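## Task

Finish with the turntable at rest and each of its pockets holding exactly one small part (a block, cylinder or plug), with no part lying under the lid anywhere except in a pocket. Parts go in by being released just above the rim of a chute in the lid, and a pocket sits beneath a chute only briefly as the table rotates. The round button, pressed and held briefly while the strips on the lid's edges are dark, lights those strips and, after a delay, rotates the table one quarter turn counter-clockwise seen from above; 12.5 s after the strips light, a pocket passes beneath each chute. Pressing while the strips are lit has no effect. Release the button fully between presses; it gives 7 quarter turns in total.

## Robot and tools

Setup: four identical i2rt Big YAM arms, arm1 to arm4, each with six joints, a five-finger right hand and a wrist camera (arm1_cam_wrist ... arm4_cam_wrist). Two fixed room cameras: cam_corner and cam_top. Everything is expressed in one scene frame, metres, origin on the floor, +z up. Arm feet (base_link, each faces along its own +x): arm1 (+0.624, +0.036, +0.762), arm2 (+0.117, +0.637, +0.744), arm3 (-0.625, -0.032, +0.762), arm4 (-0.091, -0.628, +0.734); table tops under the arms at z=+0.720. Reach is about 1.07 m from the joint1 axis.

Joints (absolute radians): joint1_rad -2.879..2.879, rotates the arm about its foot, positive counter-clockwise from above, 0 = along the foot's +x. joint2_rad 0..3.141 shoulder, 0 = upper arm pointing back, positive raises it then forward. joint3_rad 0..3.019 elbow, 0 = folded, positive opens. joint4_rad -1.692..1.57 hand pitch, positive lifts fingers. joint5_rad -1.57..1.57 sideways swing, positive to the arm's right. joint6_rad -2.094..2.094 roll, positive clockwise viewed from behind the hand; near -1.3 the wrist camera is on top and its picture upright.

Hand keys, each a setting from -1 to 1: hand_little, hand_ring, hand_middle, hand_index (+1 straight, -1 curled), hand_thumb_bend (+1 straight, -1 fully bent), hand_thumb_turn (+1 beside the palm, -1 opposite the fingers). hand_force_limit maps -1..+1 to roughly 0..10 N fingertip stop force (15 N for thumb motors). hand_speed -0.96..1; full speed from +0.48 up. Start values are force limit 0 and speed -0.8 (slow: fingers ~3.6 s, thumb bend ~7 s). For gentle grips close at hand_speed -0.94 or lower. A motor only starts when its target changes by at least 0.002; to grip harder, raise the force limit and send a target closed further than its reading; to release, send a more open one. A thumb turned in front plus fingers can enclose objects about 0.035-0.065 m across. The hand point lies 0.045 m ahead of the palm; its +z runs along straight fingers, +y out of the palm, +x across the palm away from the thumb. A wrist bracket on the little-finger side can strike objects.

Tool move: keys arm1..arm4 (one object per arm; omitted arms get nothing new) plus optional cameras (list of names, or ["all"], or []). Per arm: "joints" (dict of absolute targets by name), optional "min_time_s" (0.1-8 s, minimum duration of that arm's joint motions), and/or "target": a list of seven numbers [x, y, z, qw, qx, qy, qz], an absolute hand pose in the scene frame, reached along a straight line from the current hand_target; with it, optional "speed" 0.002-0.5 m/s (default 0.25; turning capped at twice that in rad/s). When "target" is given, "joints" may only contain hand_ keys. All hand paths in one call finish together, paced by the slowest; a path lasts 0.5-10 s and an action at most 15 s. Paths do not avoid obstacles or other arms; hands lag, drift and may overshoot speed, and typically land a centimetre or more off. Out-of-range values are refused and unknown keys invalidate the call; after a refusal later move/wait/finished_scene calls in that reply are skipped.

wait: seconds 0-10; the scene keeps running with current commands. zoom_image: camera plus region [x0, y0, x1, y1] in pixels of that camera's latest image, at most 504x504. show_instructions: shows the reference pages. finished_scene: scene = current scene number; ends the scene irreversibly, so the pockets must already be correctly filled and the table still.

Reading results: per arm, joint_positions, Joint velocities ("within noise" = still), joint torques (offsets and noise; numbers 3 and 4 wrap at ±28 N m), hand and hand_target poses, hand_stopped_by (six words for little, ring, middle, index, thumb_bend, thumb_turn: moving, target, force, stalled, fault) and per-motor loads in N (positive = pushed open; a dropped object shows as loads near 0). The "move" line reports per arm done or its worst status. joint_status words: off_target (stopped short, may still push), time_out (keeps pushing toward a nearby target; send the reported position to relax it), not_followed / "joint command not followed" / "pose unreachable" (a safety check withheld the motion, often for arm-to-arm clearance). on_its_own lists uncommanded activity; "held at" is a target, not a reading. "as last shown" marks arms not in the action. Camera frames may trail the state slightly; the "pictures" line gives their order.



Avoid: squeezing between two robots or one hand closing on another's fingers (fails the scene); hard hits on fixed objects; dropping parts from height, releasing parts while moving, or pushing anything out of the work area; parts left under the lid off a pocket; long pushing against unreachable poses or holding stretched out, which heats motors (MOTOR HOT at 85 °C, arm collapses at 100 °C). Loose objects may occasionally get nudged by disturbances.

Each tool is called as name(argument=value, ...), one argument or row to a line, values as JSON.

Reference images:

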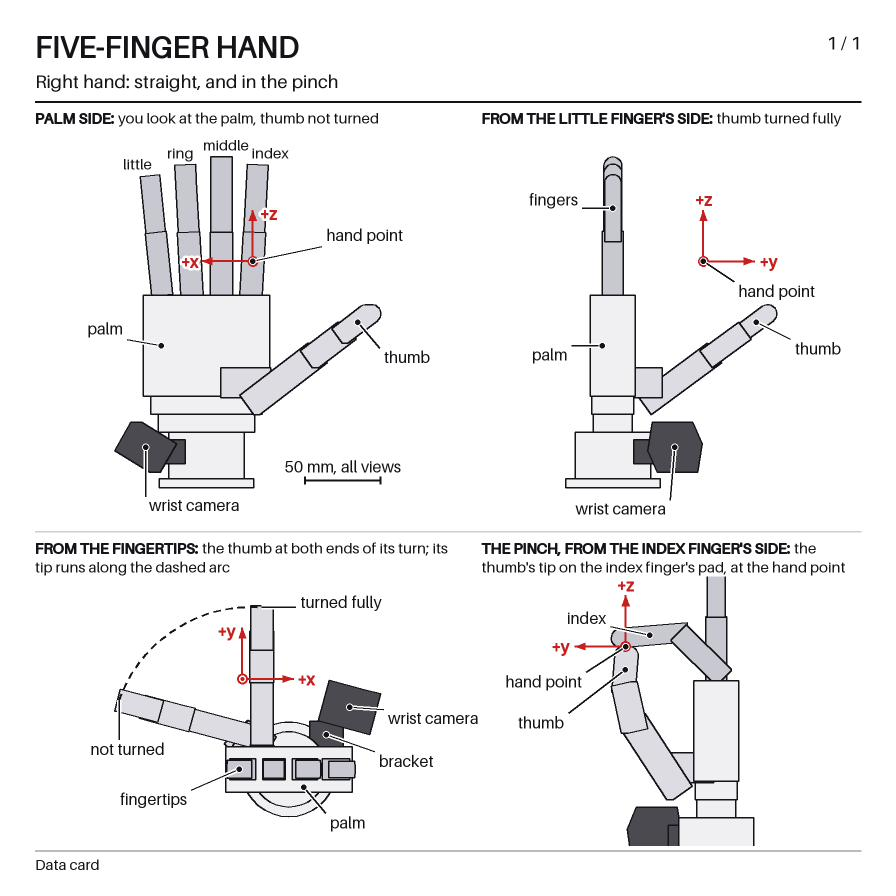

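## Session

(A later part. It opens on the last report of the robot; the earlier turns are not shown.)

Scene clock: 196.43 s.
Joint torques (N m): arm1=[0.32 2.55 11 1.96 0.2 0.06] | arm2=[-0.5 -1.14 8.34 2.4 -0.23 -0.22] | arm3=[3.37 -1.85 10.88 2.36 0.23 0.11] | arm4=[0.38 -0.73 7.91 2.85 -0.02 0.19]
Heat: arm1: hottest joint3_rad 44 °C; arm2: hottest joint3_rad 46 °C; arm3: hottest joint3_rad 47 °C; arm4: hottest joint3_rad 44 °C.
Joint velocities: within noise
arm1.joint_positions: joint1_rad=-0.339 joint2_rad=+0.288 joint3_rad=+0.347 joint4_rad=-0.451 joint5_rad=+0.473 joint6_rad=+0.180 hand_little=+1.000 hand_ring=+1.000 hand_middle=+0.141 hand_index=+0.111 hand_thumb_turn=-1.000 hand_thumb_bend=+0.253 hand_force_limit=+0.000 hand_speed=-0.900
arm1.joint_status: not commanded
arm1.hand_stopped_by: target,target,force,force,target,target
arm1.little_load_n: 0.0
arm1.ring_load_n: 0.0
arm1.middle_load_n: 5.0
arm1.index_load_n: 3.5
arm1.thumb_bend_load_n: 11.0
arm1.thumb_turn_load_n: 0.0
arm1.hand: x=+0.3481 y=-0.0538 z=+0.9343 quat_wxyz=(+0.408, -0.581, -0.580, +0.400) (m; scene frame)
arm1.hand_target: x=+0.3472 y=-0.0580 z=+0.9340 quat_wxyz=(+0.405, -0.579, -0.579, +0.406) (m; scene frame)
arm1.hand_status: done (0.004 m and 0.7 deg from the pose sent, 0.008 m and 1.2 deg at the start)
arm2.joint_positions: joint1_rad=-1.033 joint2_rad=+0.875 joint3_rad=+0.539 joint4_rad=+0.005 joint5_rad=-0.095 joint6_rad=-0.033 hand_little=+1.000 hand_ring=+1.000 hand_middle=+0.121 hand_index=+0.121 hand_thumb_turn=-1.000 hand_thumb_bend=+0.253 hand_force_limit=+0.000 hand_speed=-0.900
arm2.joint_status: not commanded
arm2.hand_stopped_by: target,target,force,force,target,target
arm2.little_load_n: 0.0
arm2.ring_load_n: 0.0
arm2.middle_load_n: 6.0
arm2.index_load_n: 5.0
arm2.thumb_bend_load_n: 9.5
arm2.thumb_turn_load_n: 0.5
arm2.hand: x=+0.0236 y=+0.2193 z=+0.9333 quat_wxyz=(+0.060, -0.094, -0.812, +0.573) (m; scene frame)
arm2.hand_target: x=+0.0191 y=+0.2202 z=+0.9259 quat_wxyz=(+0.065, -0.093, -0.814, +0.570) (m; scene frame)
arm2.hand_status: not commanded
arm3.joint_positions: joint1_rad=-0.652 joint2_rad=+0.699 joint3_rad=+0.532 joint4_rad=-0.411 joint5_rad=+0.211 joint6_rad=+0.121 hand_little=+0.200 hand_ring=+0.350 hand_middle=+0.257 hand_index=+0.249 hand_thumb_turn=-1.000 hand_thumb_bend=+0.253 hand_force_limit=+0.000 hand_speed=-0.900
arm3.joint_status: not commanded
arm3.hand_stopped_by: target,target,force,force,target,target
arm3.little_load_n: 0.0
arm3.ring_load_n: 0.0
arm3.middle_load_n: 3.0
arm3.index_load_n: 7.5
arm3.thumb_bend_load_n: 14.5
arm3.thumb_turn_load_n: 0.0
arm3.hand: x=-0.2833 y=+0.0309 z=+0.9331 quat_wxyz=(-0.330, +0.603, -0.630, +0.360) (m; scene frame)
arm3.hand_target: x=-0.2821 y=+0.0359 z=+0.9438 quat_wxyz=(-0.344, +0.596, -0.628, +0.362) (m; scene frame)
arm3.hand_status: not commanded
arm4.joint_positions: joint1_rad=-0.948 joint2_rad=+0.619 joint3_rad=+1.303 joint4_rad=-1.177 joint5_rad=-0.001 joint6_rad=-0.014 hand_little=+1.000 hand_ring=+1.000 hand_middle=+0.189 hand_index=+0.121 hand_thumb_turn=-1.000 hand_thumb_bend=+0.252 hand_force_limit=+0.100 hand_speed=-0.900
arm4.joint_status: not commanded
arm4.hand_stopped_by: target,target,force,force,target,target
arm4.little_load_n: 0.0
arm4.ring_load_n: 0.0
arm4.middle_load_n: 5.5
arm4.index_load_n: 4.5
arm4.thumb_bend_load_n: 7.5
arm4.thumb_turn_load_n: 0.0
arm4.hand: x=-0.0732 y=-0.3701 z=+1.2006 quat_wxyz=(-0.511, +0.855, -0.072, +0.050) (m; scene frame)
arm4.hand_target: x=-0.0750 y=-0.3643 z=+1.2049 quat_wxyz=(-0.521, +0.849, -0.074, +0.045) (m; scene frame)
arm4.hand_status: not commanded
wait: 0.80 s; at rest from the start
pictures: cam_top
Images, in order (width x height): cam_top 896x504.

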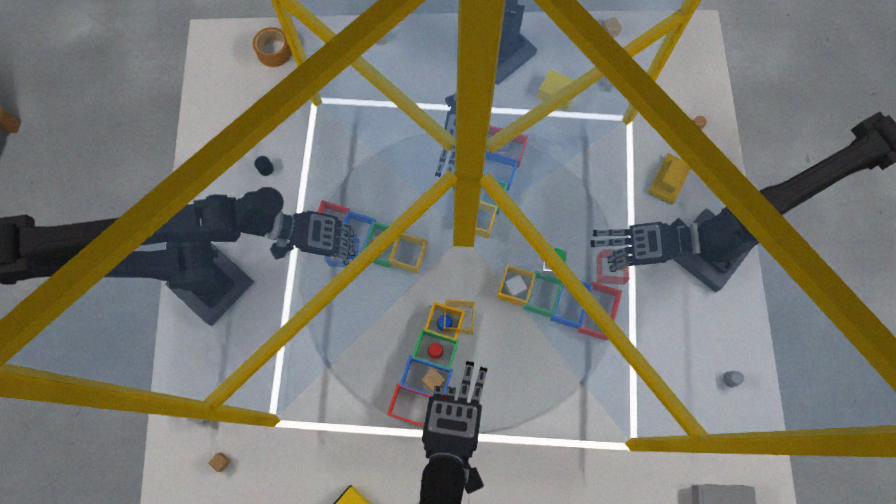

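wait(
  seconds=0.3,
  cameras=[],
)

move(
  arm1={"joints": {"hand_index": 0.9, "hand_middle": 0.9, "hand_thumb_bend": 0.6, "hand_speed": 1}},
  arm2={"joints": {"hand_index": 0.9, "hand_middle": 0.9, "hand_thumb_bend": 0.6, "hand_speed": 1}},
  arm3={"joints": {"hand_index": 0.9, "hand_middle": 0.9, "hand_ring": 0.9, "hand_thumb_bend": 0.6, "hand_speed": 1}},
  cameras=["cam_top", "cam_corner", "arm1_cam_wrist", "arm2_cam_wrist", "arm3_cam_wrist"],
)

Scene clock: 197.07 s.
Joint torques (N m): arm1=[0.38 2.37 11.02 1.89 0.18 0.06] | arm2=[-0.67 -1.32 8.34 2.33 -0.24 -0.22] | arm3=[3.02 -1.85 10.82 2.36 0.22 0.1] | arm4=[0.44 -0.73 7.91 2.85 -0.02 0.19]
Heat: arm1: hottest joint3_rad 44 °C; arm2: hottest joint3_rad 46 °C; arm3: hottest joint3_rad 47 °C; arm4: hottest joint3_rad 44 °C.
Joint velocities: within noise
arm1.joint_positions: joint1_rad=-0.339 joint2_rad=+0.288 joint3_rad=+0.347 joint4_rad=-0.451 joint5_rad=+0.473 joint6_rad=+0.180 hand_little=+1.000 hand_ring=+1.000 hand_middle=+0.141 hand_index=+0.111 hand_thumb_turn=-1.000 hand_thumb_bend=+0.253 hand_force_limit=+0.000 hand_speed=-0.900
arm1.joint_status: not commanded
arm1.hand_stopped_by: target,target,force,force,target,target
arm1.little_load_n: 0.0
arm1.ring_load_n: 0.0
arm1.middle_load_n: 5.0
arm1.index_load_n: 3.5
arm1.thumb_bend_load_n: 11.0
arm1.thumb_turn_load_n: 0.0
arm1.hand: x=+0.3481 y=-0.0538 z=+0.9343 quat_wxyz=(+0.408, -0.581, -0.580, +0.400) (m; scene frame)
arm1.hand_target: x=+0.3472 y=-0.0580 z=+0.9340 quat_wxyz=(+0.405, -0.579, -0.579, +0.406) (m; scene frame)
arm1.hand_status: done (0.004 m and 0.7 deg from the pose sent, 0.008 m and 1.2 deg at the start)
arm2.joint_positions: joint1_rad=-1.033 joint2_rad=+0.875 joint3_rad=+0.539 joint4_rad=+0.005 joint5_rad=-0.095 joint6_rad=-0.033 hand_little=+1.000 hand_ring=+1.000 hand_middle=+0.121 hand_index=+0.121 hand_thumb_turn=-1.000 hand_thumb_bend=+0.253 hand_force_limit=+0.000 hand_speed=-0.900
arm2.joint_status: not commanded
arm2.hand_stopped_by: target,target,force,force,target,target
arm2.little_load_n: 0.0
arm2.ring_load_n: 0.0
arm2.middle_load_n: 6.0
arm2.index_load_n: 5.0
arm2.thumb_bend_load_n: 9.0
arm2.thumb_turn_load_n: 0.5
arm2.hand: x=+0.0236 y=+0.2193 z=+0.9333 quat_wxyz=(+0.060, -0.094, -0.812, +0.573) (m; scene frame)
arm2.hand_target: x=+0.0191 y=+0.2202 z=+0.9259 quat_wxyz=(+0.065, -0.093, -0.814, +0.570) (m; scene frame)
arm2.hand_status: not commanded
arm3.joint_positions: joint1_rad=-0.652 joint2_rad=+0.699 joint3_rad=+0.532 joint4_rad=-0.411 joint5_rad=+0.211 joint6_rad=+0.121 hand_little=+0.200 hand_ring=+0.350 hand_middle=+0.257 hand_index=+0.249 hand_thumb_turn=-1.000 hand_thumb_bend=+0.253 hand_force_limit=+0.000 hand_speed=-0.900
arm3.joint_status: not commanded
arm3.hand_stopped_by: target,target,force,force,target,target
arm3.little_load_n: 0.0
arm3.ring_load_n: 0.0
arm3.middle_load_n: 3.5
arm3.index_load_n: 7.5
arm3.thumb_bend_load_n: 14.5
arm3.thumb_turn_load_n: 0.0
arm3.hand: x=-0.2833 y=+0.0309 z=+0.9331 quat_wxyz=(-0.330, +0.603, -0.630, +0.360) (m; scene frame)
arm3.hand_target: x=-0.2821 y=+0.0359 z=+0.9438 quat_wxyz=(-0.344, +0.596, -0.628, +0.362) (m; scene frame)
arm3.hand_status: not commanded
arm4.joint_positions: joint1_rad=-0.948 joint2_rad=+0.619 joint3_rad=+1.303 joint4_rad=-1.177 joint5_rad=-0.001 joint6_rad=-0.014 hand_little=+1.000 hand_ring=+1.000 hand_middle=+0.189 hand_index=+0.121 hand_thumb_turn=-1.000 hand_thumb_bend=+0.252 hand_force_limit=+0.100 hand_speed=-0.900
arm4.joint_status: not commanded
arm4.hand_stopped_by: target,target,force,force,target,target
arm4.little_load_n: 0.0
arm4.ring_load_n: 0.0
arm4.middle_load_n: 5.0
arm4.index_load_n: 4.5
arm4.thumb_bend_load_n: 7.5
arm4.thumb_turn_load_n: 0.0
arm4.hand: x=-0.0732 y=-0.3701 z=+1.2006 quat_wxyz=(-0.511, +0.855, -0.072, +0.050) (m; scene frame)
arm4.hand_target: x=-0.0750 y=-0.3643 z=+1.2049 quat_wxyz=(-0.521, +0.849, -0.074, +0.045) (m; scene frame)
arm4.hand_status: not commanded
wait: 0.30 s; at rest from the start
pictures: none
No camera images: "cameras" was empty.

Scene clock: 197.73 s.
Joint torques (N m): arm1=[0.32 2.26 11.06 1.95 0.19 0.07] | arm2=[-0.44 -1.08 8.36 2.3 -0.24 -0.22] | arm3=[3.14 -1.38 10.51 2.4 0.18 0.11] | arm4=[0.44 -0.73 7.91 2.85 -0.02 0.19]
Heat: arm1: hottest joint3_rad 44 °C; arm2: hottest joint3_rad 46 °C; arm3: hottest joint3_rad 47 °C; arm4: hottest joint3_rad 44 °C.
move: arm1 done; arm2 done; arm3 done
Joint velocities: within noise
arm1.joint_positions: joint1_rad=-0.339 joint2_rad=+0.288 joint3_rad=+0.347 joint4_rad=-0.450 joint5_rad=+0.473 joint6_rad=+0.180 hand_little=+1.000 hand_ring=+1.000 hand_middle=+0.900 hand_index=+0.900 hand_thumb_turn=-1.000 hand_thumb_bend=+0.600 hand_force_limit=+0.000 hand_speed=+1.000
arm1.joint_status: all done
arm1.hand_stopped_by: target,target,target,target,target,target
arm1.little_load_n: 0.0
arm1.ring_load_n: -0.5
arm1.middle_load_n: 0.0
arm1.index_load_n: 0.0
arm1.thumb_bend_load_n: 0.0
arm1.thumb_turn_load_n: 0.0
arm1.hand: x=+0.3479 y=-0.0539 z=+0.9345 quat_wxyz=(+0.408, -0.580, -0.579, +0.401) (m; scene frame)
arm1.hand_target: x=+0.3472 y=-0.0580 z=+0.9340 quat_wxyz=(+0.405, -0.579, -0.579, +0.406) (m; scene frame)
arm1.hand_status: not commanded
arm2.joint_positions: joint1_rad=-1.033 joint2_rad=+0.875 joint3_rad=+0.539 joint4_rad=+0.006 joint5_rad=-0.095 joint6_rad=-0.033 hand_little=+1.000 hand_ring=+1.000 hand_middle=+0.900 hand_index=+0.900 hand_thumb_turn=-1.000 hand_thumb_bend=+0.600 hand_force_limit=+0.000 hand_speed=+1.000
arm2.joint_status: all done
arm2.hand_stopped_by: target,target,target,target,target,target
arm2.little_load_n: 0.0
arm2.ring_load_n: -0.5
arm2.middle_load_n: 0.0
arm2.index_load_n: 0.0
arm2.thumb_bend_load_n: 0.0
arm2.thumb_turn_load_n: 0.0
arm2.hand: x=+0.0235 y=+0.2192 z=+0.9336 quat_wxyz=(+0.060, -0.094, -0.811, +0.574) (m; scene frame)
arm2.hand_target: x=+0.0191 y=+0.2202 z=+0.9260 quat_wxyz=(+0.065, -0.093, -0.814, +0.570) (m; scene frame)
arm2.hand_status: not commanded
arm3.joint_positions: joint1_rad=-0.652 joint2_rad=+0.691 joint3_rad=+0.532 joint4_rad=-0.411 joint5_rad=+0.211 joint6_rad=+0.122 hand_little=+0.200 hand_ring=+0.900 hand_middle=+0.900 hand_index=+0.900 hand_thumb_turn=-1.000 hand_thumb_bend=+0.600 hand_force_limit=+0.000 hand_speed=+1.000
arm3.joint_status: all done
arm3.hand_stopped_by: target,target,target,target,target,target
arm3.little_load_n: 0.0
arm3.ring_load_n: -0.5
arm3.middle_load_n: 0.0
arm3.index_load_n: 0.0
arm3.thumb_bend_load_n: 0.0
arm3.thumb_turn_load_n: 0.0
arm3.hand: x=-0.2836 y=+0.0309 z=+0.9357 quat_wxyz=(-0.333, +0.601, -0.630, +0.362) (m; scene frame)
arm3.hand_target: x=-0.2821 y=+0.0359 z=+0.9438 quat_wxyz=(-0.344, +0.596, -0.628, +0.362) (m; scene frame)
arm3.hand_status: not commanded
arm4: as last shown
arm4.thumb_bend_load_n: 7.0
pictures: arm1_cam_wrist, arm2_cam_wrist, arm3_cam_wrist, cam_corner, cam_top
Images, in order (width x height): arm1_cam_wrist 616x616, arm2_cam_wrist 616x616, arm3_cam_wrist 616x616, cam_corner 896x504, cam_top 896x504.

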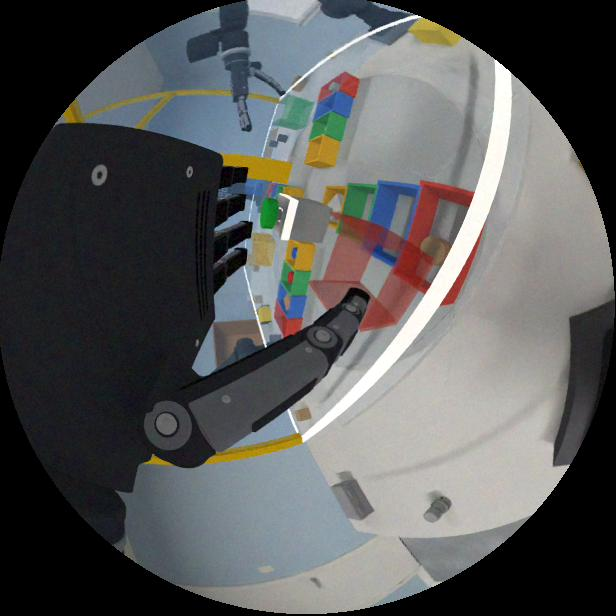

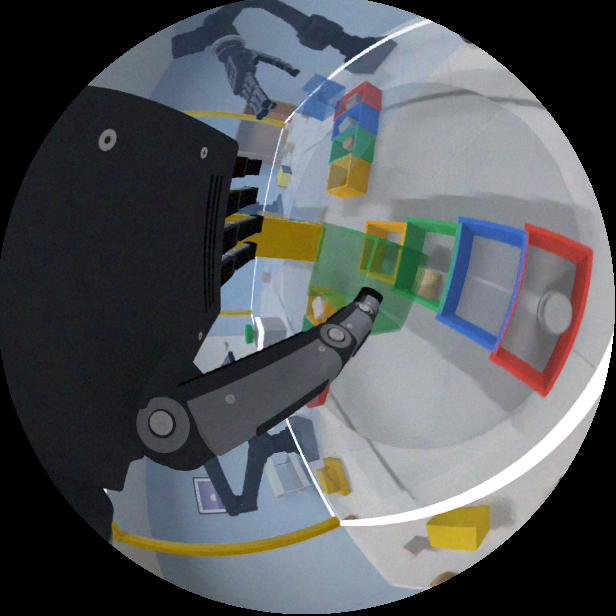

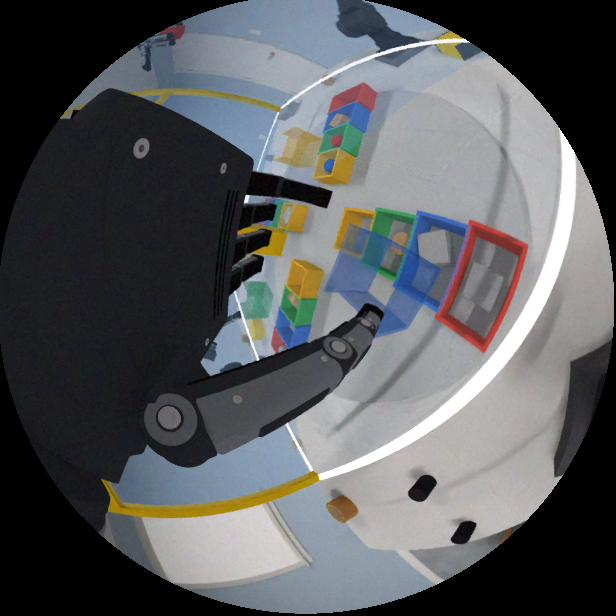

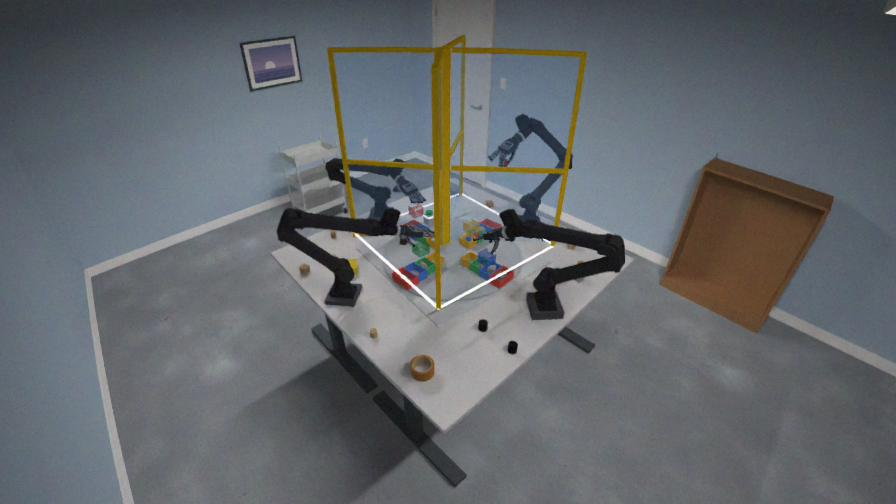

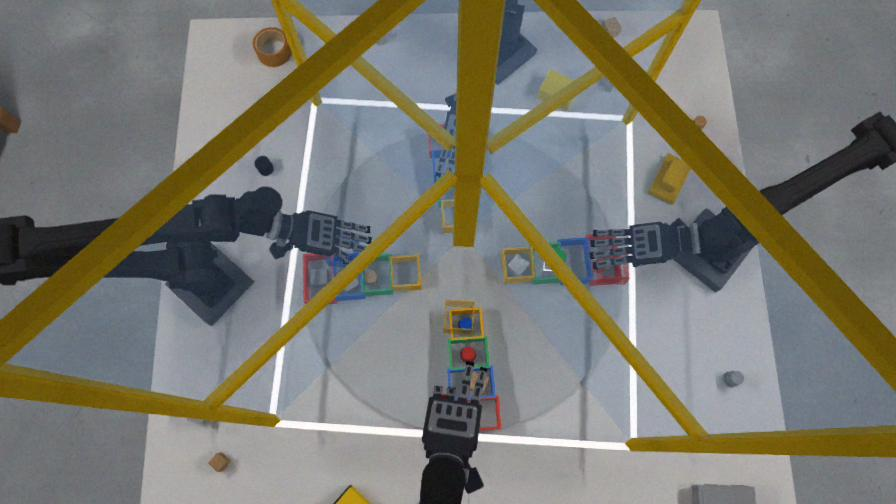

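move(
  arm1={"target": [0.35, -0.05, 1.05, 0.4056, -0.5793, -0.5793, 0.4056], "speed": 0.25},
  arm2={"target": [0.03, 0.235, 1.05, 0.0649, -0.0927, -0.814, 0.57], "speed": 0.25},
  arm3={"target": [-0.295, 0.025, 1.05, 0.3442, -0.5961, 0.6282, -0.3627], "speed": 0.25},
  cameras=[],
)

move(
  arm1={"joints": {"joint1_rad": -2.35, "joint2_rad": 0.614, "joint3_rad": 1.361, "joint4_rad": -1.15, "joint5_rad": 0, "joint6_rad": 0, "hand_index": 0.5, "hand_middle": 0.5, "hand_thumb_bend": 0.25, "hand_speed": 0}, "min_time_s": 4},
  arm2={"joints": {"joint2_rad": 0.637, "joint3_rad": 1.319, "joint4_rad": -1.25, "joint5_rad": 0, "joint6_rad": 0, "hand_index": 0.6, "hand_middle": 0.6, "hand_thumb_bend": 0.25, "hand_speed": 0}, "min_time_s": 2.5},
  arm3={"joints": {"joint1_rad": -2.41, "joint2_rad": 0.628, "joint3_rad": 1.317, "joint4_rad": -1.25, "joint5_rad": 0, "joint6_rad": 0, "hand_index": 0.6, "hand_middle": 0.6, "hand_ring": 1, "hand_little": 1, "hand_thumb_bend": 0.25, "hand_speed": 0}, "min_time_s": 4},
  cameras=["cam_top", "arm1_cam_wrist", "arm3_cam_wrist"],
)

zoom_image(
  camera="cam_top",
  region=[310, 130, 610, 430],
)

Scene clock: 200.87 s.
Joint torques (N m): arm1=[-1.08 2.02 15.02 1.18 0.09 -0.06] | arm2=[1.26 -0.32 13.08 1.43 -0.02 -0.13] | arm3=[1.26 0.21 13.76 1.85 0.03 -0.12] | arm4=[0.44 -0.67 7.91 2.86 -0.02 0.19]
Heat: arm1: hottest joint3_rad 45 °C; arm2: hottest joint3_rad 46 °C; arm3: hottest joint3_rad 47 °C; arm4: hottest joint3_rad 44 °C.
move: arm1 off_target; arm2 off_target; arm3 off_target
Joint velocities: within noise
arm1.joint_positions: joint1_rad=-0.359 joint2_rad=+0.342 joint3_rad=+0.610 joint4_rad=-0.679 joint5_rad=+0.438 joint6_rad=+0.175 hand_little=+1.000 hand_ring=+1.000 hand_middle=+0.900 hand_index=+0.900 hand_thumb_turn=-1.000 hand_thumb_bend=+0.600 hand_force_limit=+0.000 hand_speed=+1.000
arm1.joint_status: not commanded
arm1.hand_stopped_by: target,target,target,target,target,target
arm1.little_load_n: 0.0
arm1.ring_load_n: 0.0
arm1.middle_load_n: 0.0
arm1.index_load_n: 0.0
arm1.thumb_bend_load_n: 0.0
arm1.thumb_turn_load_n: 0.5
arm1.hand: x=+0.3529 y=-0.0524 z=+1.0261 quat_wxyz=(+0.399, -0.581, -0.589, +0.396) (m; scene frame)
arm1.hand_target: x=+0.3505 y=-0.0500 z=+1.0496 quat_wxyz=(+0.406, -0.579, -0.579, +0.406) (m; scene frame)
arm1.hand_status: off_target (0.024 m and 1.7 deg from the pose sent, 0.115 m and 0.6 deg at the start)
arm2.joint_positions: joint1_rad=-1.028 joint2_rad=+0.743 joint3_rad=+0.754 joint4_rad=-0.375 joint5_rad=-0.075 joint6_rad=-0.033 hand_little=+1.000 hand_ring=+1.000 hand_middle=+0.900 hand_index=+0.900 hand_thumb_turn=-1.000 hand_thumb_bend=+0.600 hand_force_limit=+0.000 hand_speed=+1.000
arm2.joint_status: not commanded
arm2.hand_stopped_by: target,target,target,target,target,target
arm2.little_load_n: 0.0
arm2.ring_load_n: 0.0
arm2.middle_load_n: 0.0
arm2.index_load_n: 0.0
arm2.thumb_bend_load_n: 0.0
arm2.thumb_turn_load_n: 0.0
arm2.hand: x=+0.0289 y=+0.2429 z=+1.0280 quat_wxyz=(+0.063, -0.099, -0.821, +0.559) (m; scene frame)
arm2.hand_target: x=+0.0301 y=+0.2358 z=+1.0500 quat_wxyz=(+0.065, -0.093, -0.814, +0.570) (m; scene frame)
arm2.hand_status: off_target (0.023 m and 1.7 deg from the pose sent, 0.118 m and 0.8 deg at the start)
arm3.joint_positions: joint1_rad=-0.673 joint2_rad=+0.636 joint3_rad=+0.762 joint4_rad=-0.700 joint5_rad=+0.178 joint6_rad=+0.123 hand_little=+0.200 hand_ring=+0.900 hand_middle=+0.900 hand_index=+0.900 hand_thumb_turn=-1.000 hand_thumb_bend=+0.600 hand_force_limit=+0.000 hand_speed=+1.000
arm3.joint_status: not commanded
arm3.hand_stopped_by: target,target,target,target,target,target
arm3.little_load_n: 0.0
arm3.ring_load_n: 0.0
arm3.middle_load_n: 0.0
arm3.index_load_n: -0.5
arm3.thumb_bend_load_n: 0.0
arm3.thumb_turn_load_n: 0.0
arm3.hand: x=-0.2992 y=+0.0285 z=+1.0286 quat_wxyz=(-0.337, +0.602, -0.632, +0.353) (m; scene frame)
arm3.hand_target: x=-0.2954 y=+0.0251 z=+1.0499 quat_wxyz=(-0.344, +0.596, -0.628, +0.363) (m; scene frame)
arm3.hand_status: off_target (0.022 m and 1.6 deg from the pose sent, 0.115 m and 1.4 deg at the start)
arm4: as last shown
arm4.middle_load_n: 5.5
arm4.thumb_bend_load_n: 7.5
arm4.thumb_turn_load_n: -0.5
pictures: none
No camera images: "cameras" was empty.

Scene clock: 205.33 s.
Joint torques (N m): arm1=[-0.97 1.73 12.97 1.21 -0.05 -0.04] | arm2=[1.38 1.55 11.18 1.24 0.01 0.08] | arm3=[0.73 1.55 11.7 1.87 -0.06 -0.19] | arm4=[0.44 -0.73 7.9 2.86 -0.02 0.19]
Heat: arm1: hottest joint3_rad 46 °C; arm2: hottest joint3_rad 47 °C; arm3: hottest joint3_rad 48 °C; arm4: hottest joint3_rad 43 °C.
move: arm1 done; arm2 done; arm3 done
Joint velocities: within noise
arm1.joint_positions: joint1_rad=-2.340 joint2_rad=+0.608 joint3_rad=+1.319 joint4_rad=-1.142 joint5_rad=+0.002 joint6_rad=+0.007 hand_little=+1.000 hand_ring=+1.000 hand_middle=+0.500 hand_index=+0.500 hand_thumb_turn=-1.000 hand_thumb_bend=+0.250 hand_force_limit=+0.000 hand_speed=+0.000
arm1.joint_status: all done
arm1.hand_stopped_by: target,target,target,target,target,target
arm1.little_load_n: 0.0
arm1.ring_load_n: 0.0
arm1.middle_load_n: 0.0
arm1.index_load_n: 0.0
arm1.thumb_bend_load_n: 0.0
arm1.thumb_turn_load_n: 0.0
arm1.hand: x=+0.5732 y=+0.2899 z=+1.2476 quat_wxyz=(+0.541, -0.841, -0.026, +0.016) (m; scene frame)
arm1.hand_target: x=+0.5758 y=+0.2875 z=+1.2653 quat_wxyz=(+0.552, -0.833, -0.026, +0.013) (m; scene frame)
arm1.hand_status: not commanded
arm2.joint_positions: joint1_rad=-1.028 joint2_rad=+0.641 joint3_rad=+1.279 joint4_rad=-1.242 joint5_rad=-0.003 joint6_rad=-0.014 hand_little=+1.000 hand_ring=+1.000 hand_middle=+0.600 hand_index=+0.600 hand_thumb_turn=-1.000 hand_thumb_bend=+0.250 hand_force_limit=+0.000 hand_speed=+0.000
arm2.joint_status: all done
arm2.hand_stopped_by: target,target,target,target,target,target
arm2.little_load_n: 0.0
arm2.ring_load_n: 0.0
arm2.middle_load_n: 0.0
arm2.index_load_n: -0.5
arm2.thumb_bend_load_n: 0.0
arm2.thumb_turn_load_n: 0.0
arm2.hand: x=+0.0601 y=+0.3834 z=+1.1774 quat_wxyz=(+0.070, -0.136, -0.878, +0.453) (m; scene frame)
arm2.hand_target: x=+0.0640 y=+0.3863 z=+1.1966 quat_wxyz=(+0.068, -0.137, -0.870, +0.469) (m; scene frame)
arm2.hand_status: not commanded
arm3.joint_positions: joint1_rad=-2.398 joint2_rad=+0.636 joint3_rad=+1.281 joint4_rad=-1.239 joint5_rad=+0.002 joint6_rad=+0.014 hand_little=+1.000 hand_ring=+1.000 hand_middle=+0.600 hand_index=+0.600 hand_thumb_turn=-1.000 hand_thumb_bend=+0.250 hand_force_limit=+0.000 hand_speed=+0.000
arm3.joint_status: all done
arm3.hand_stopped_by: target,target,target,target,target,target
arm3.little_load_n: 0.0
arm3.ring_load_n: 0.0
arm3.middle_load_n: 0.0
arm3.index_load_n: 0.0
arm3.thumb_bend_load_n: 0.0
arm3.thumb_turn_load_n: 0.0
arm3.hand: x=-0.5964 y=-0.2799 z=+1.2036 quat_wxyz=(-0.011, -0.003, -0.882, +0.472) (m; scene frame)
arm3.hand_target: x=-0.6001 y=-0.2738 z=+1.2209 quat_wxyz=(-0.005, -0.002, -0.874, +0.487) (m; scene frame)
arm3.hand_status: not commanded
arm4: as last shown
arm4.middle_load_n: 5.0
pictures: arm1_cam_wrist, arm3_cam_wrist, cam_top
Images, in order (width x height): arm1_cam_wrist 616x616, arm3_cam_wrist 616x616, cam_top 896x504.

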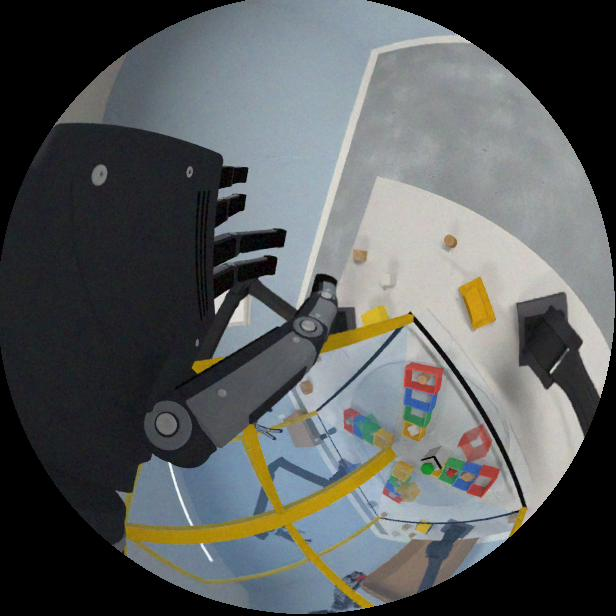

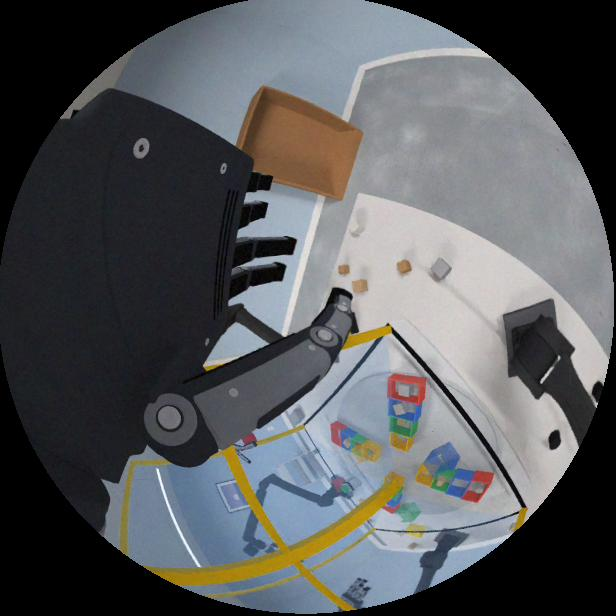

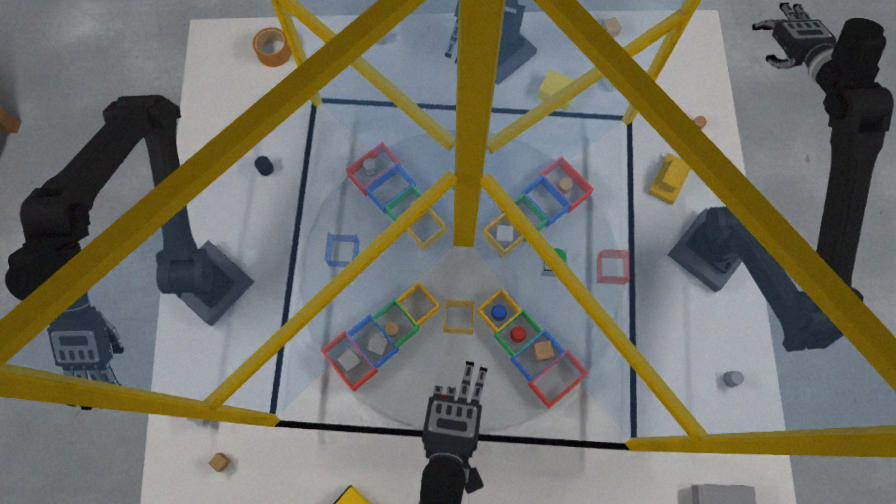

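Scaled by 1.680 from the camera's 896x504 image, which has a finer 1280x720 frame.

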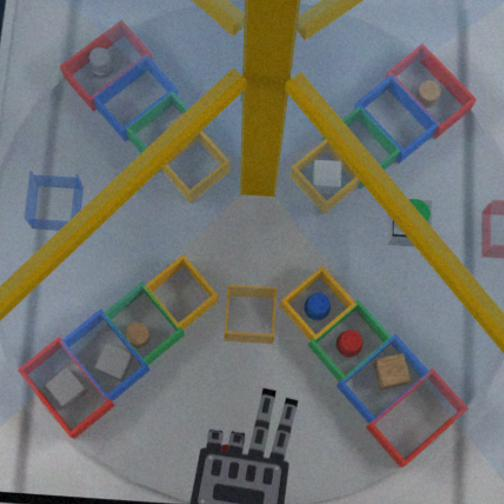

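zoom_image(
  camera="arm1_cam_wrist",
  region=[330, 220, 490, 340],
)

zoom_image(
  camera="arm3_cam_wrist",
  region=[320, 210, 480, 330],
)

zoom_image(
  camera="cam_top",
  region=[190, 430, 250, 490],
)

zoom_image(
  camera="cam_top",
  region=[570, 10, 650, 90],
)

Scaled by 3.150 from the camera's 616x616 image, which has a finer 880x880 frame.

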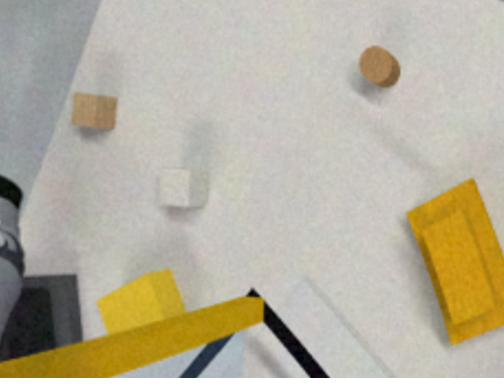

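Scaled by 3.150 from the camera's 616x616 image, which has a finer 880x880 frame.

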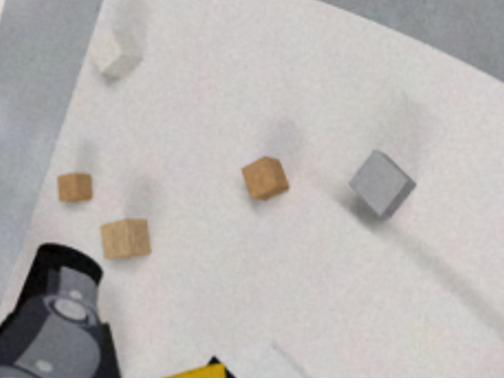

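Scaled by 8.400 from the camera's 896x504 image, which has a finer 1280x720 frame.

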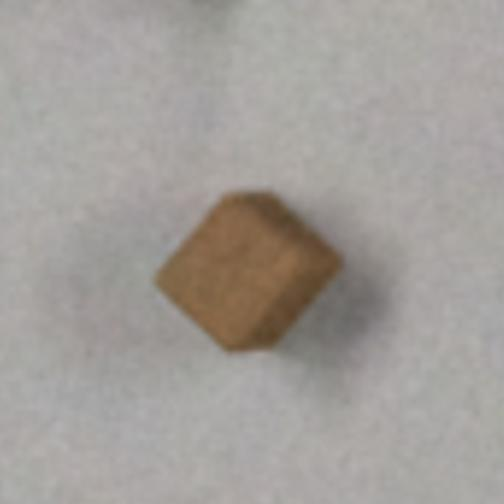

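Scaled by 6.300 from the camera's 896x504 image, which has a finer 1280x720 frame.

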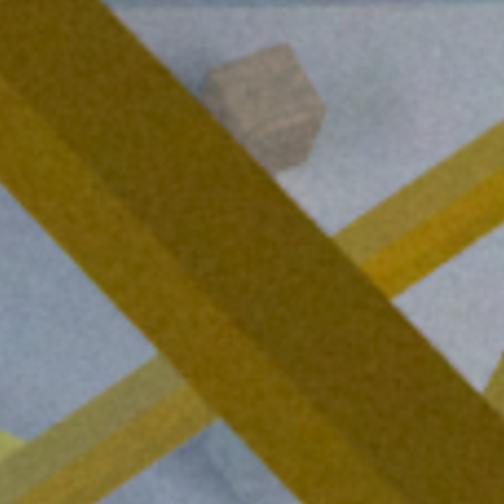

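move(
  arm1={"target": [0.411, 0.455, 0.9, 0.4981, -0.8627, -0.0754, 0.0436], "speed": 0.25},
  arm3={"target": [-0.575, -0.44, 0.9, 0.1994, -0.3453, 0.7942, -0.4585], "speed": 0.25},
  arm4={"target": [-0.037, -0.18, 1.03, 0.5734, -0.8189, 0.0214, -0.015], "speed": 0.2},
  cameras=["arm1_cam_wrist", "arm3_cam_wrist", "cam_top", "arm4_cam_wrist"],
)

Scene clock: 214.00 s.
Joint torques (N m): arm1=[0.73 -4.31 10.69 1.72 0.17 0.08] | arm2=[1.49 1.73 11.19 1.17 0.01 0.09] | arm3=[1.61 -4.54 10.45 2.35 -0.49 -0.21] | arm4=[-0.79 -5.36 9.98 2.91 -0.24 -0.06]
Heat: arm1: hottest joint3_rad 47 °C; arm2: hottest joint3_rad 50 °C; arm3: hottest joint3_rad 47 °C; arm4: hottest joint3_rad 43 °C.
move: arm1 done; arm3 off_target; arm4 done
Joint velocities: within noise
arm1.joint_positions: joint1_rad=-1.926 joint2_rad=+1.126 joint3_rad=+0.656 joint4_rad=-0.077 joint5_rad=+0.274 joint6_rad=+0.167 hand_little=+1.000 hand_ring=+1.000 hand_middle=+0.500 hand_index=+0.500 hand_thumb_turn=-1.000 hand_thumb_bend=+0.250 hand_force_limit=+0.000 hand_speed=+0.000
arm1.joint_status: not commanded
arm1.hand_stopped_by: target,target,target,target,target,target
arm1.little_load_n: -0.5
arm1.ring_load_n: 0.0
arm1.middle_load_n: 0.0
arm1.index_load_n: 0.0
arm1.thumb_bend_load_n: -0.5
arm1.thumb_turn_load_n: 0.0
arm1.hand: x=+0.4208 y=+0.4544 z=+0.9025 quat_wxyz=(+0.499, -0.863, -0.071, +0.038) (m; scene frame)
arm1.hand_target: x=+0.4112 y=+0.4547 z=+0.9001 quat_wxyz=(+0.498, -0.863, -0.075, +0.044) (m; scene frame)
arm1.hand_status: done (0.010 m and 0.8 deg from the pose sent, 0.418 m and 8.5 deg at the start)
arm2: as last shown
arm2.index_load_n: 0.0
arm3.joint_positions: joint1_rad=-2.606 joint2_rad=+1.197 joint3_rad=+0.742 joint4_rad=-0.407 joint5_rad=-0.818 joint6_rad=-0.679 hand_little=+1.000 hand_ring=+1.000 hand_middle=+0.600 hand_index=+0.600 hand_thumb_turn=-1.000 hand_thumb_bend=+0.250 hand_force_limit=+0.000 hand_speed=+0.000
arm3.joint_status: not commanded
arm3.hand_stopped_by: target,target,target,target,target,target
arm3.little_load_n: 0.0
arm3.ring_load_n: 0.0
arm3.middle_load_n: 0.0
arm3.index_load_n: 0.0
arm3.thumb_bend_load_n: 0.5
arm3.thumb_turn_load_n: 0.0
arm3.hand: x=-0.5713 y=-0.4299 z=+0.8974 quat_wxyz=(-0.207, +0.338, -0.800, +0.451) (m; scene frame)
arm3.hand_target: x=-0.5751 y=-0.4397 z=+0.9001 quat_wxyz=(-0.199, +0.345, -0.794, +0.458) (m; scene frame)
arm3.hand_status: off_target (0.011 m and 1.6 deg from the pose sent, 0.344 m and 46.9 deg at the start)
arm4.joint_positions: joint1_rad=-1.016 joint2_rad=+0.910 joint3_rad=+0.841 joint4_rad=-0.315 joint5_rad=-0.191 joint6_rad=-0.059 hand_little=+1.000 hand_ring=+1.000 hand_middle=+0.189 hand_index=+0.121 hand_thumb_turn=-1.000 hand_thumb_bend=+0.252 hand_force_limit=+0.100 hand_speed=-0.900
arm4.joint_status: not commanded
arm4.hand_stopped_by: target,target,force,force,target,target
arm4.little_load_n: 0.0
arm4.ring_load_n: 0.0
arm4.middle_load_n: 5.5
arm4.index_load_n: 4.0
arm4.thumb_bend_load_n: 7.5
arm4.thumb_turn_load_n: -0.5
arm4.hand: x=-0.0422 y=-0.1840 z=+1.0243 quat_wxyz=(-0.562, +0.827, -0.026, +0.007) (m; scene frame)
arm4.hand_target: x=-0.0371 y=-0.1802 z=+1.0301 quat_wxyz=(-0.573, +0.819, -0.021, +0.015) (m; scene frame)
arm4.hand_status: done (0.009 m and 1.9 deg from the pose sent, 0.258 m and 10.9 deg at the start)
pictures: arm1_cam_wrist, arm3_cam_wrist, arm4_cam_wrist, cam_top
Images, in order (width x height): arm1_cam_wrist 616x616, arm3_cam_wrist 616x616, arm4_cam_wrist 616x616, cam_top 896x504.

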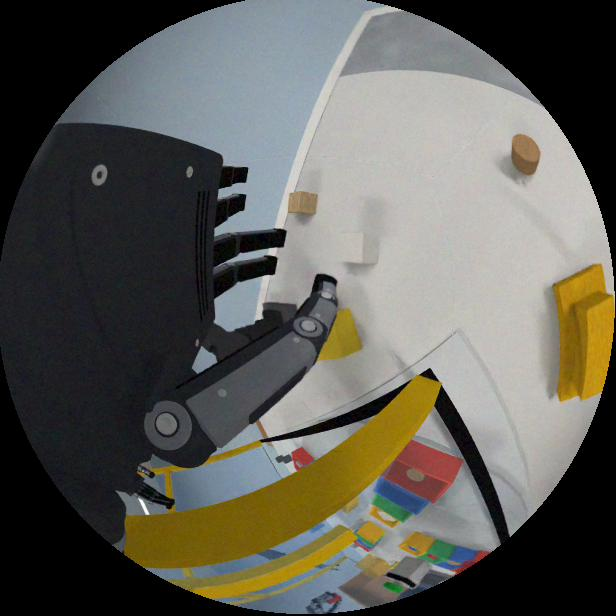

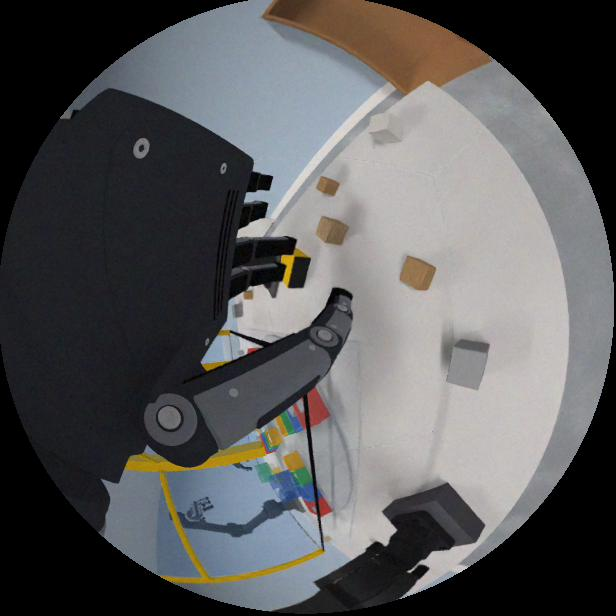

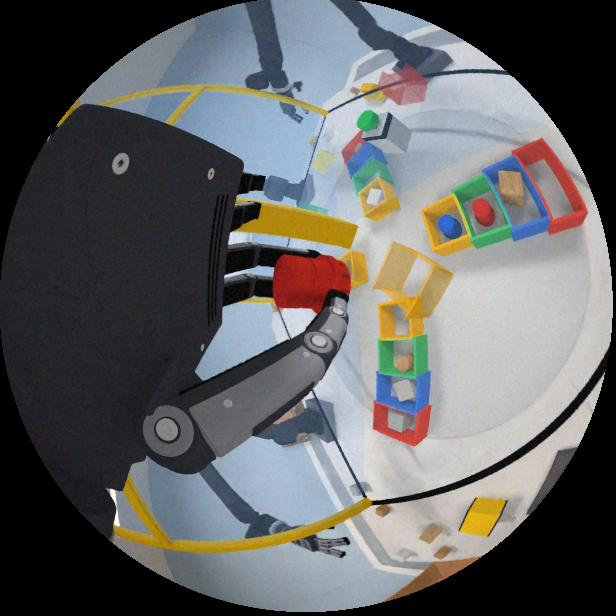

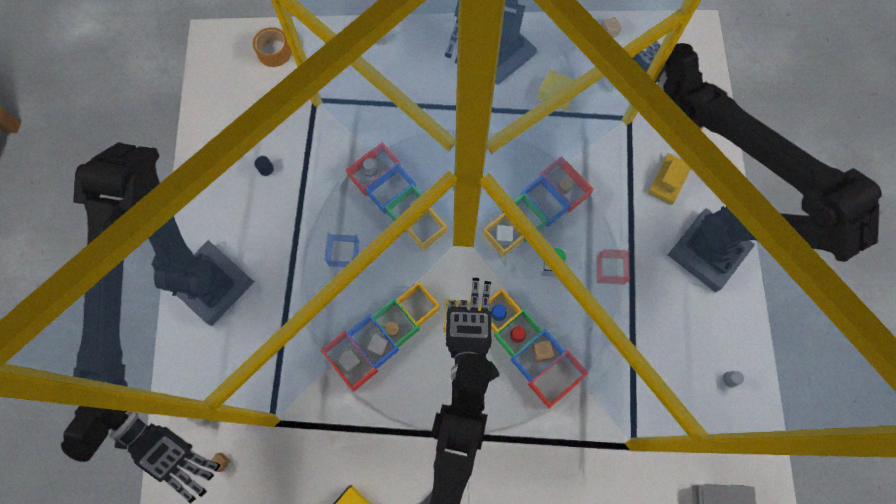

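zoom_image(
  camera="arm1_cam_wrist",
  region=[300, 190, 420, 310],
)

zoom_image(
  camera="arm3_cam_wrist",
  region=[360, 210, 480, 330],
)

Scaled by 4.200 from the camera's 616x616 image, which has a finer 880x880 frame.

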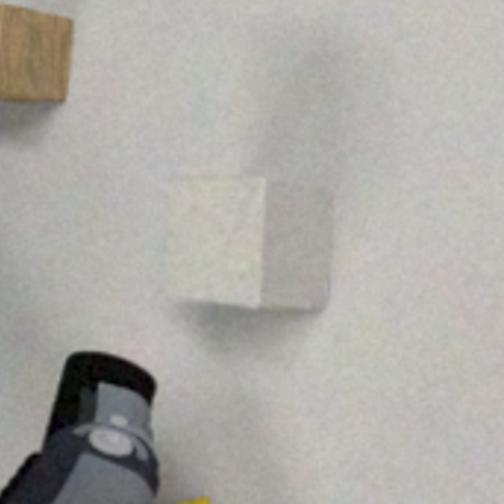

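Scaled by 4.200 from the camera's 616x616 image, which has a finer 880x880 frame.

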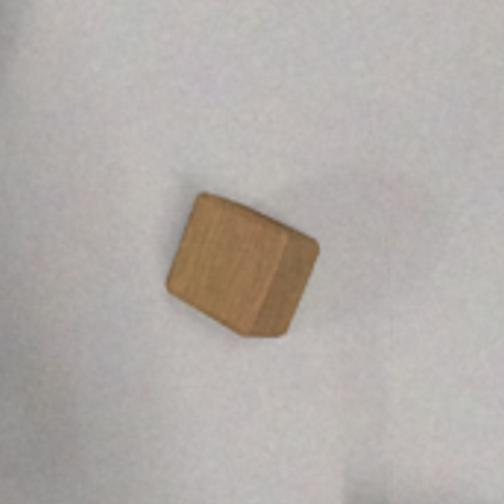

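move(
  arm1={"target": [0.404, 0.515, 0.83, 0.483, -0.8365, -0.2241, 0.1294], "speed": 0.2},
  arm3={"target": [-0.573, -0.44, 0.83, 0.1994, -0.3453, 0.7942, -0.4585], "speed": 0.2},
  cameras=["arm1_cam_wrist", "arm3_cam_wrist"],
)

zoom_image(
  camera="arm1_cam_wrist",
  region=[300, 190, 420, 310],
)

zoom_image(
  camera="arm3_cam_wrist",
  region=[340, 210, 460, 330],
)

Scene clock: 218.07 s.
Joint torques (N m): arm1=[-1.08 -7.06 11.85 1.88 -0.14 -0.02] | arm2=[1.26 1.55 11.14 1.22 0.02 0.09] | arm3=[2.32 -5.07 7.92 2.33 -0.42 -0.12] | arm4=[-0.85 -5.36 9.96 2.92 -0.24 -0.06]
Heat: arm1: hottest joint3_rad 47 °C; arm2: hottest joint3_rad 50 °C; arm3: hottest joint3_rad 47 °C; arm4: hottest joint3_rad 43 °C.
move: arm1 off_target; arm3 done
Joint velocities: within noise
arm1.joint_positions: joint1_rad=-2.079 joint2_rad=+1.450 joint3_rad=+0.681 joint4_rad=+0.199 joint5_rad=-0.180 joint6_rad=-0.090 hand_little=+1.000 hand_ring=+1.000 hand_middle=+0.500 hand_index=+0.500 hand_thumb_turn=-1.000 hand_thumb_bend=+0.250 hand_force_limit=+0.000 hand_speed=+0.000
arm1.joint_status: not commanded
arm1.hand_stopped_by: target,target,target,target,target,target
arm1.little_load_n: 0.0
arm1.ring_load_n: 0.0
arm1.middle_load_n: 0.0
arm1.index_load_n: 0.0
arm1.thumb_bend_load_n: 0.0
arm1.thumb_turn_load_n: 0.0
arm1.hand: x=+0.4055 y=+0.4939 z=+0.8173 quat_wxyz=(+0.466, -0.845, -0.226, +0.132) (m; scene frame)
arm1.hand_target: x=+0.4044 y=+0.5140 z=+0.8306 quat_wxyz=(+0.483, -0.836, -0.224, +0.129) (m; scene frame)
arm1.hand_status: off_target (0.025 m and 2.2 deg from the pose sent, 0.096 m and 20.8 deg at the start)
arm2, arm4: as last shown
arm3.joint_positions: joint1_rad=-2.606 joint2_rad=+1.320 joint3_rad=+0.650 joint4_rad=-0.168 joint5_rad=-0.818 joint6_rad=-0.680 hand_little=+1.000 hand_ring=+1.000 hand_middle=+0.600 hand_index=+0.600 hand_thumb_turn=-1.000 hand_thumb_bend=+0.250 hand_force_limit=+0.000 hand_speed=+0.000
arm3.joint_status: not commanded
arm3.hand_stopped_by: target,target,target,target,target,target
arm3.little_load_n: 0.0
arm3.ring_load_n: -0.5
arm3.middle_load_n: 0.0
arm3.index_load_n: 0.0
arm3.thumb_bend_load_n: 0.0
arm3.thumb_turn_load_n: 0.0
arm3.hand: x=-0.5722 y=-0.4384 z=+0.8366 quat_wxyz=(-0.200, +0.342, -0.795, +0.460) (m; scene frame)
arm3.hand_target: x=-0.5730 y=-0.4398 z=+0.8301 quat_wxyz=(-0.199, +0.345, -0.794, +0.458) (m; scene frame)
arm3.hand_status: done (0.007 m and 0.4 deg from the pose sent, 0.068 m and 1.6 deg at the start)
arm4.middle_load_n: 5.0
arm4.index_load_n: 4.5
arm4.thumb_bend_load_n: 7.0
pictures: arm1_cam_wrist, arm3_cam_wrist
Images, in order (width x height): arm1_cam_wrist 616x616, arm3_cam_wrist 616x616.

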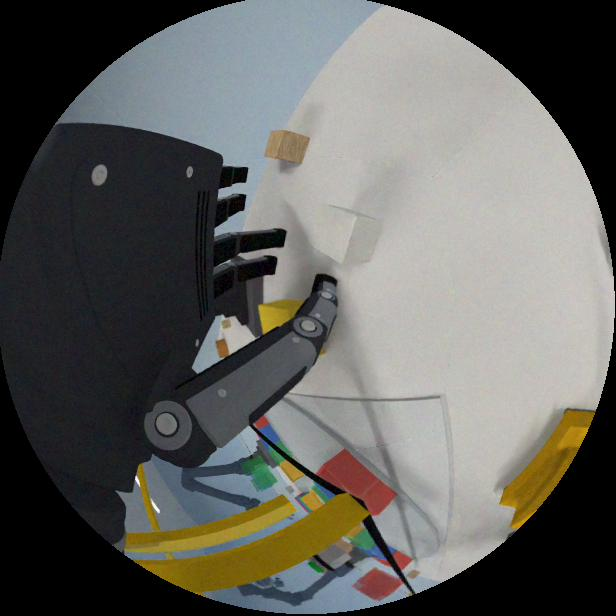

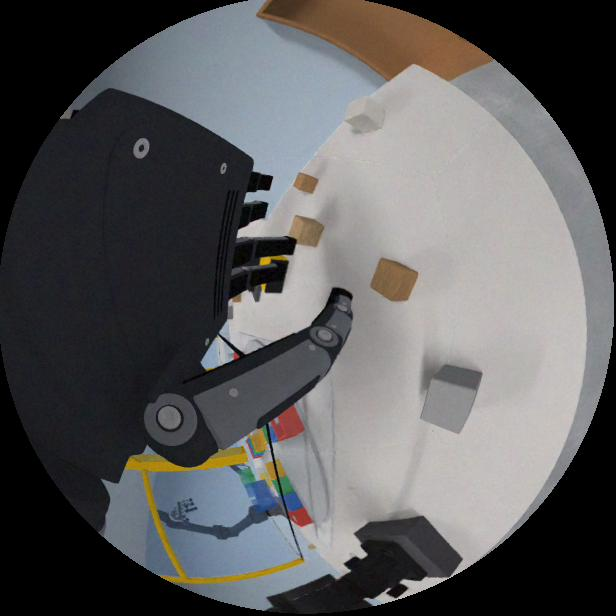

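Scaled by 4.200 from the camera's 616x616 image, which has a finer 880x880 frame.

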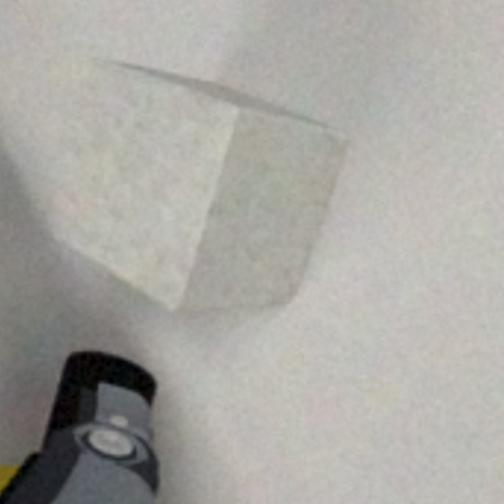

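Scaled by 4.200 from the camera's 616x616 image, which has a finer 880x880 frame.

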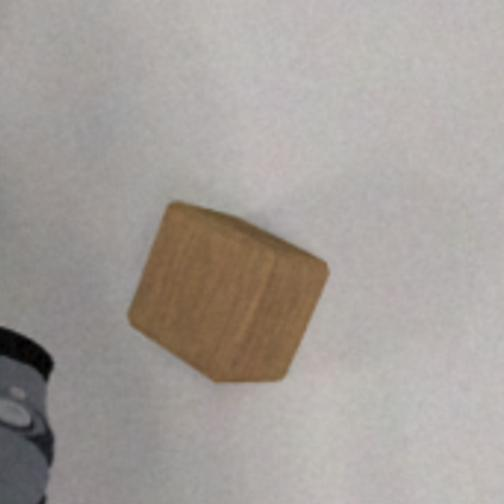

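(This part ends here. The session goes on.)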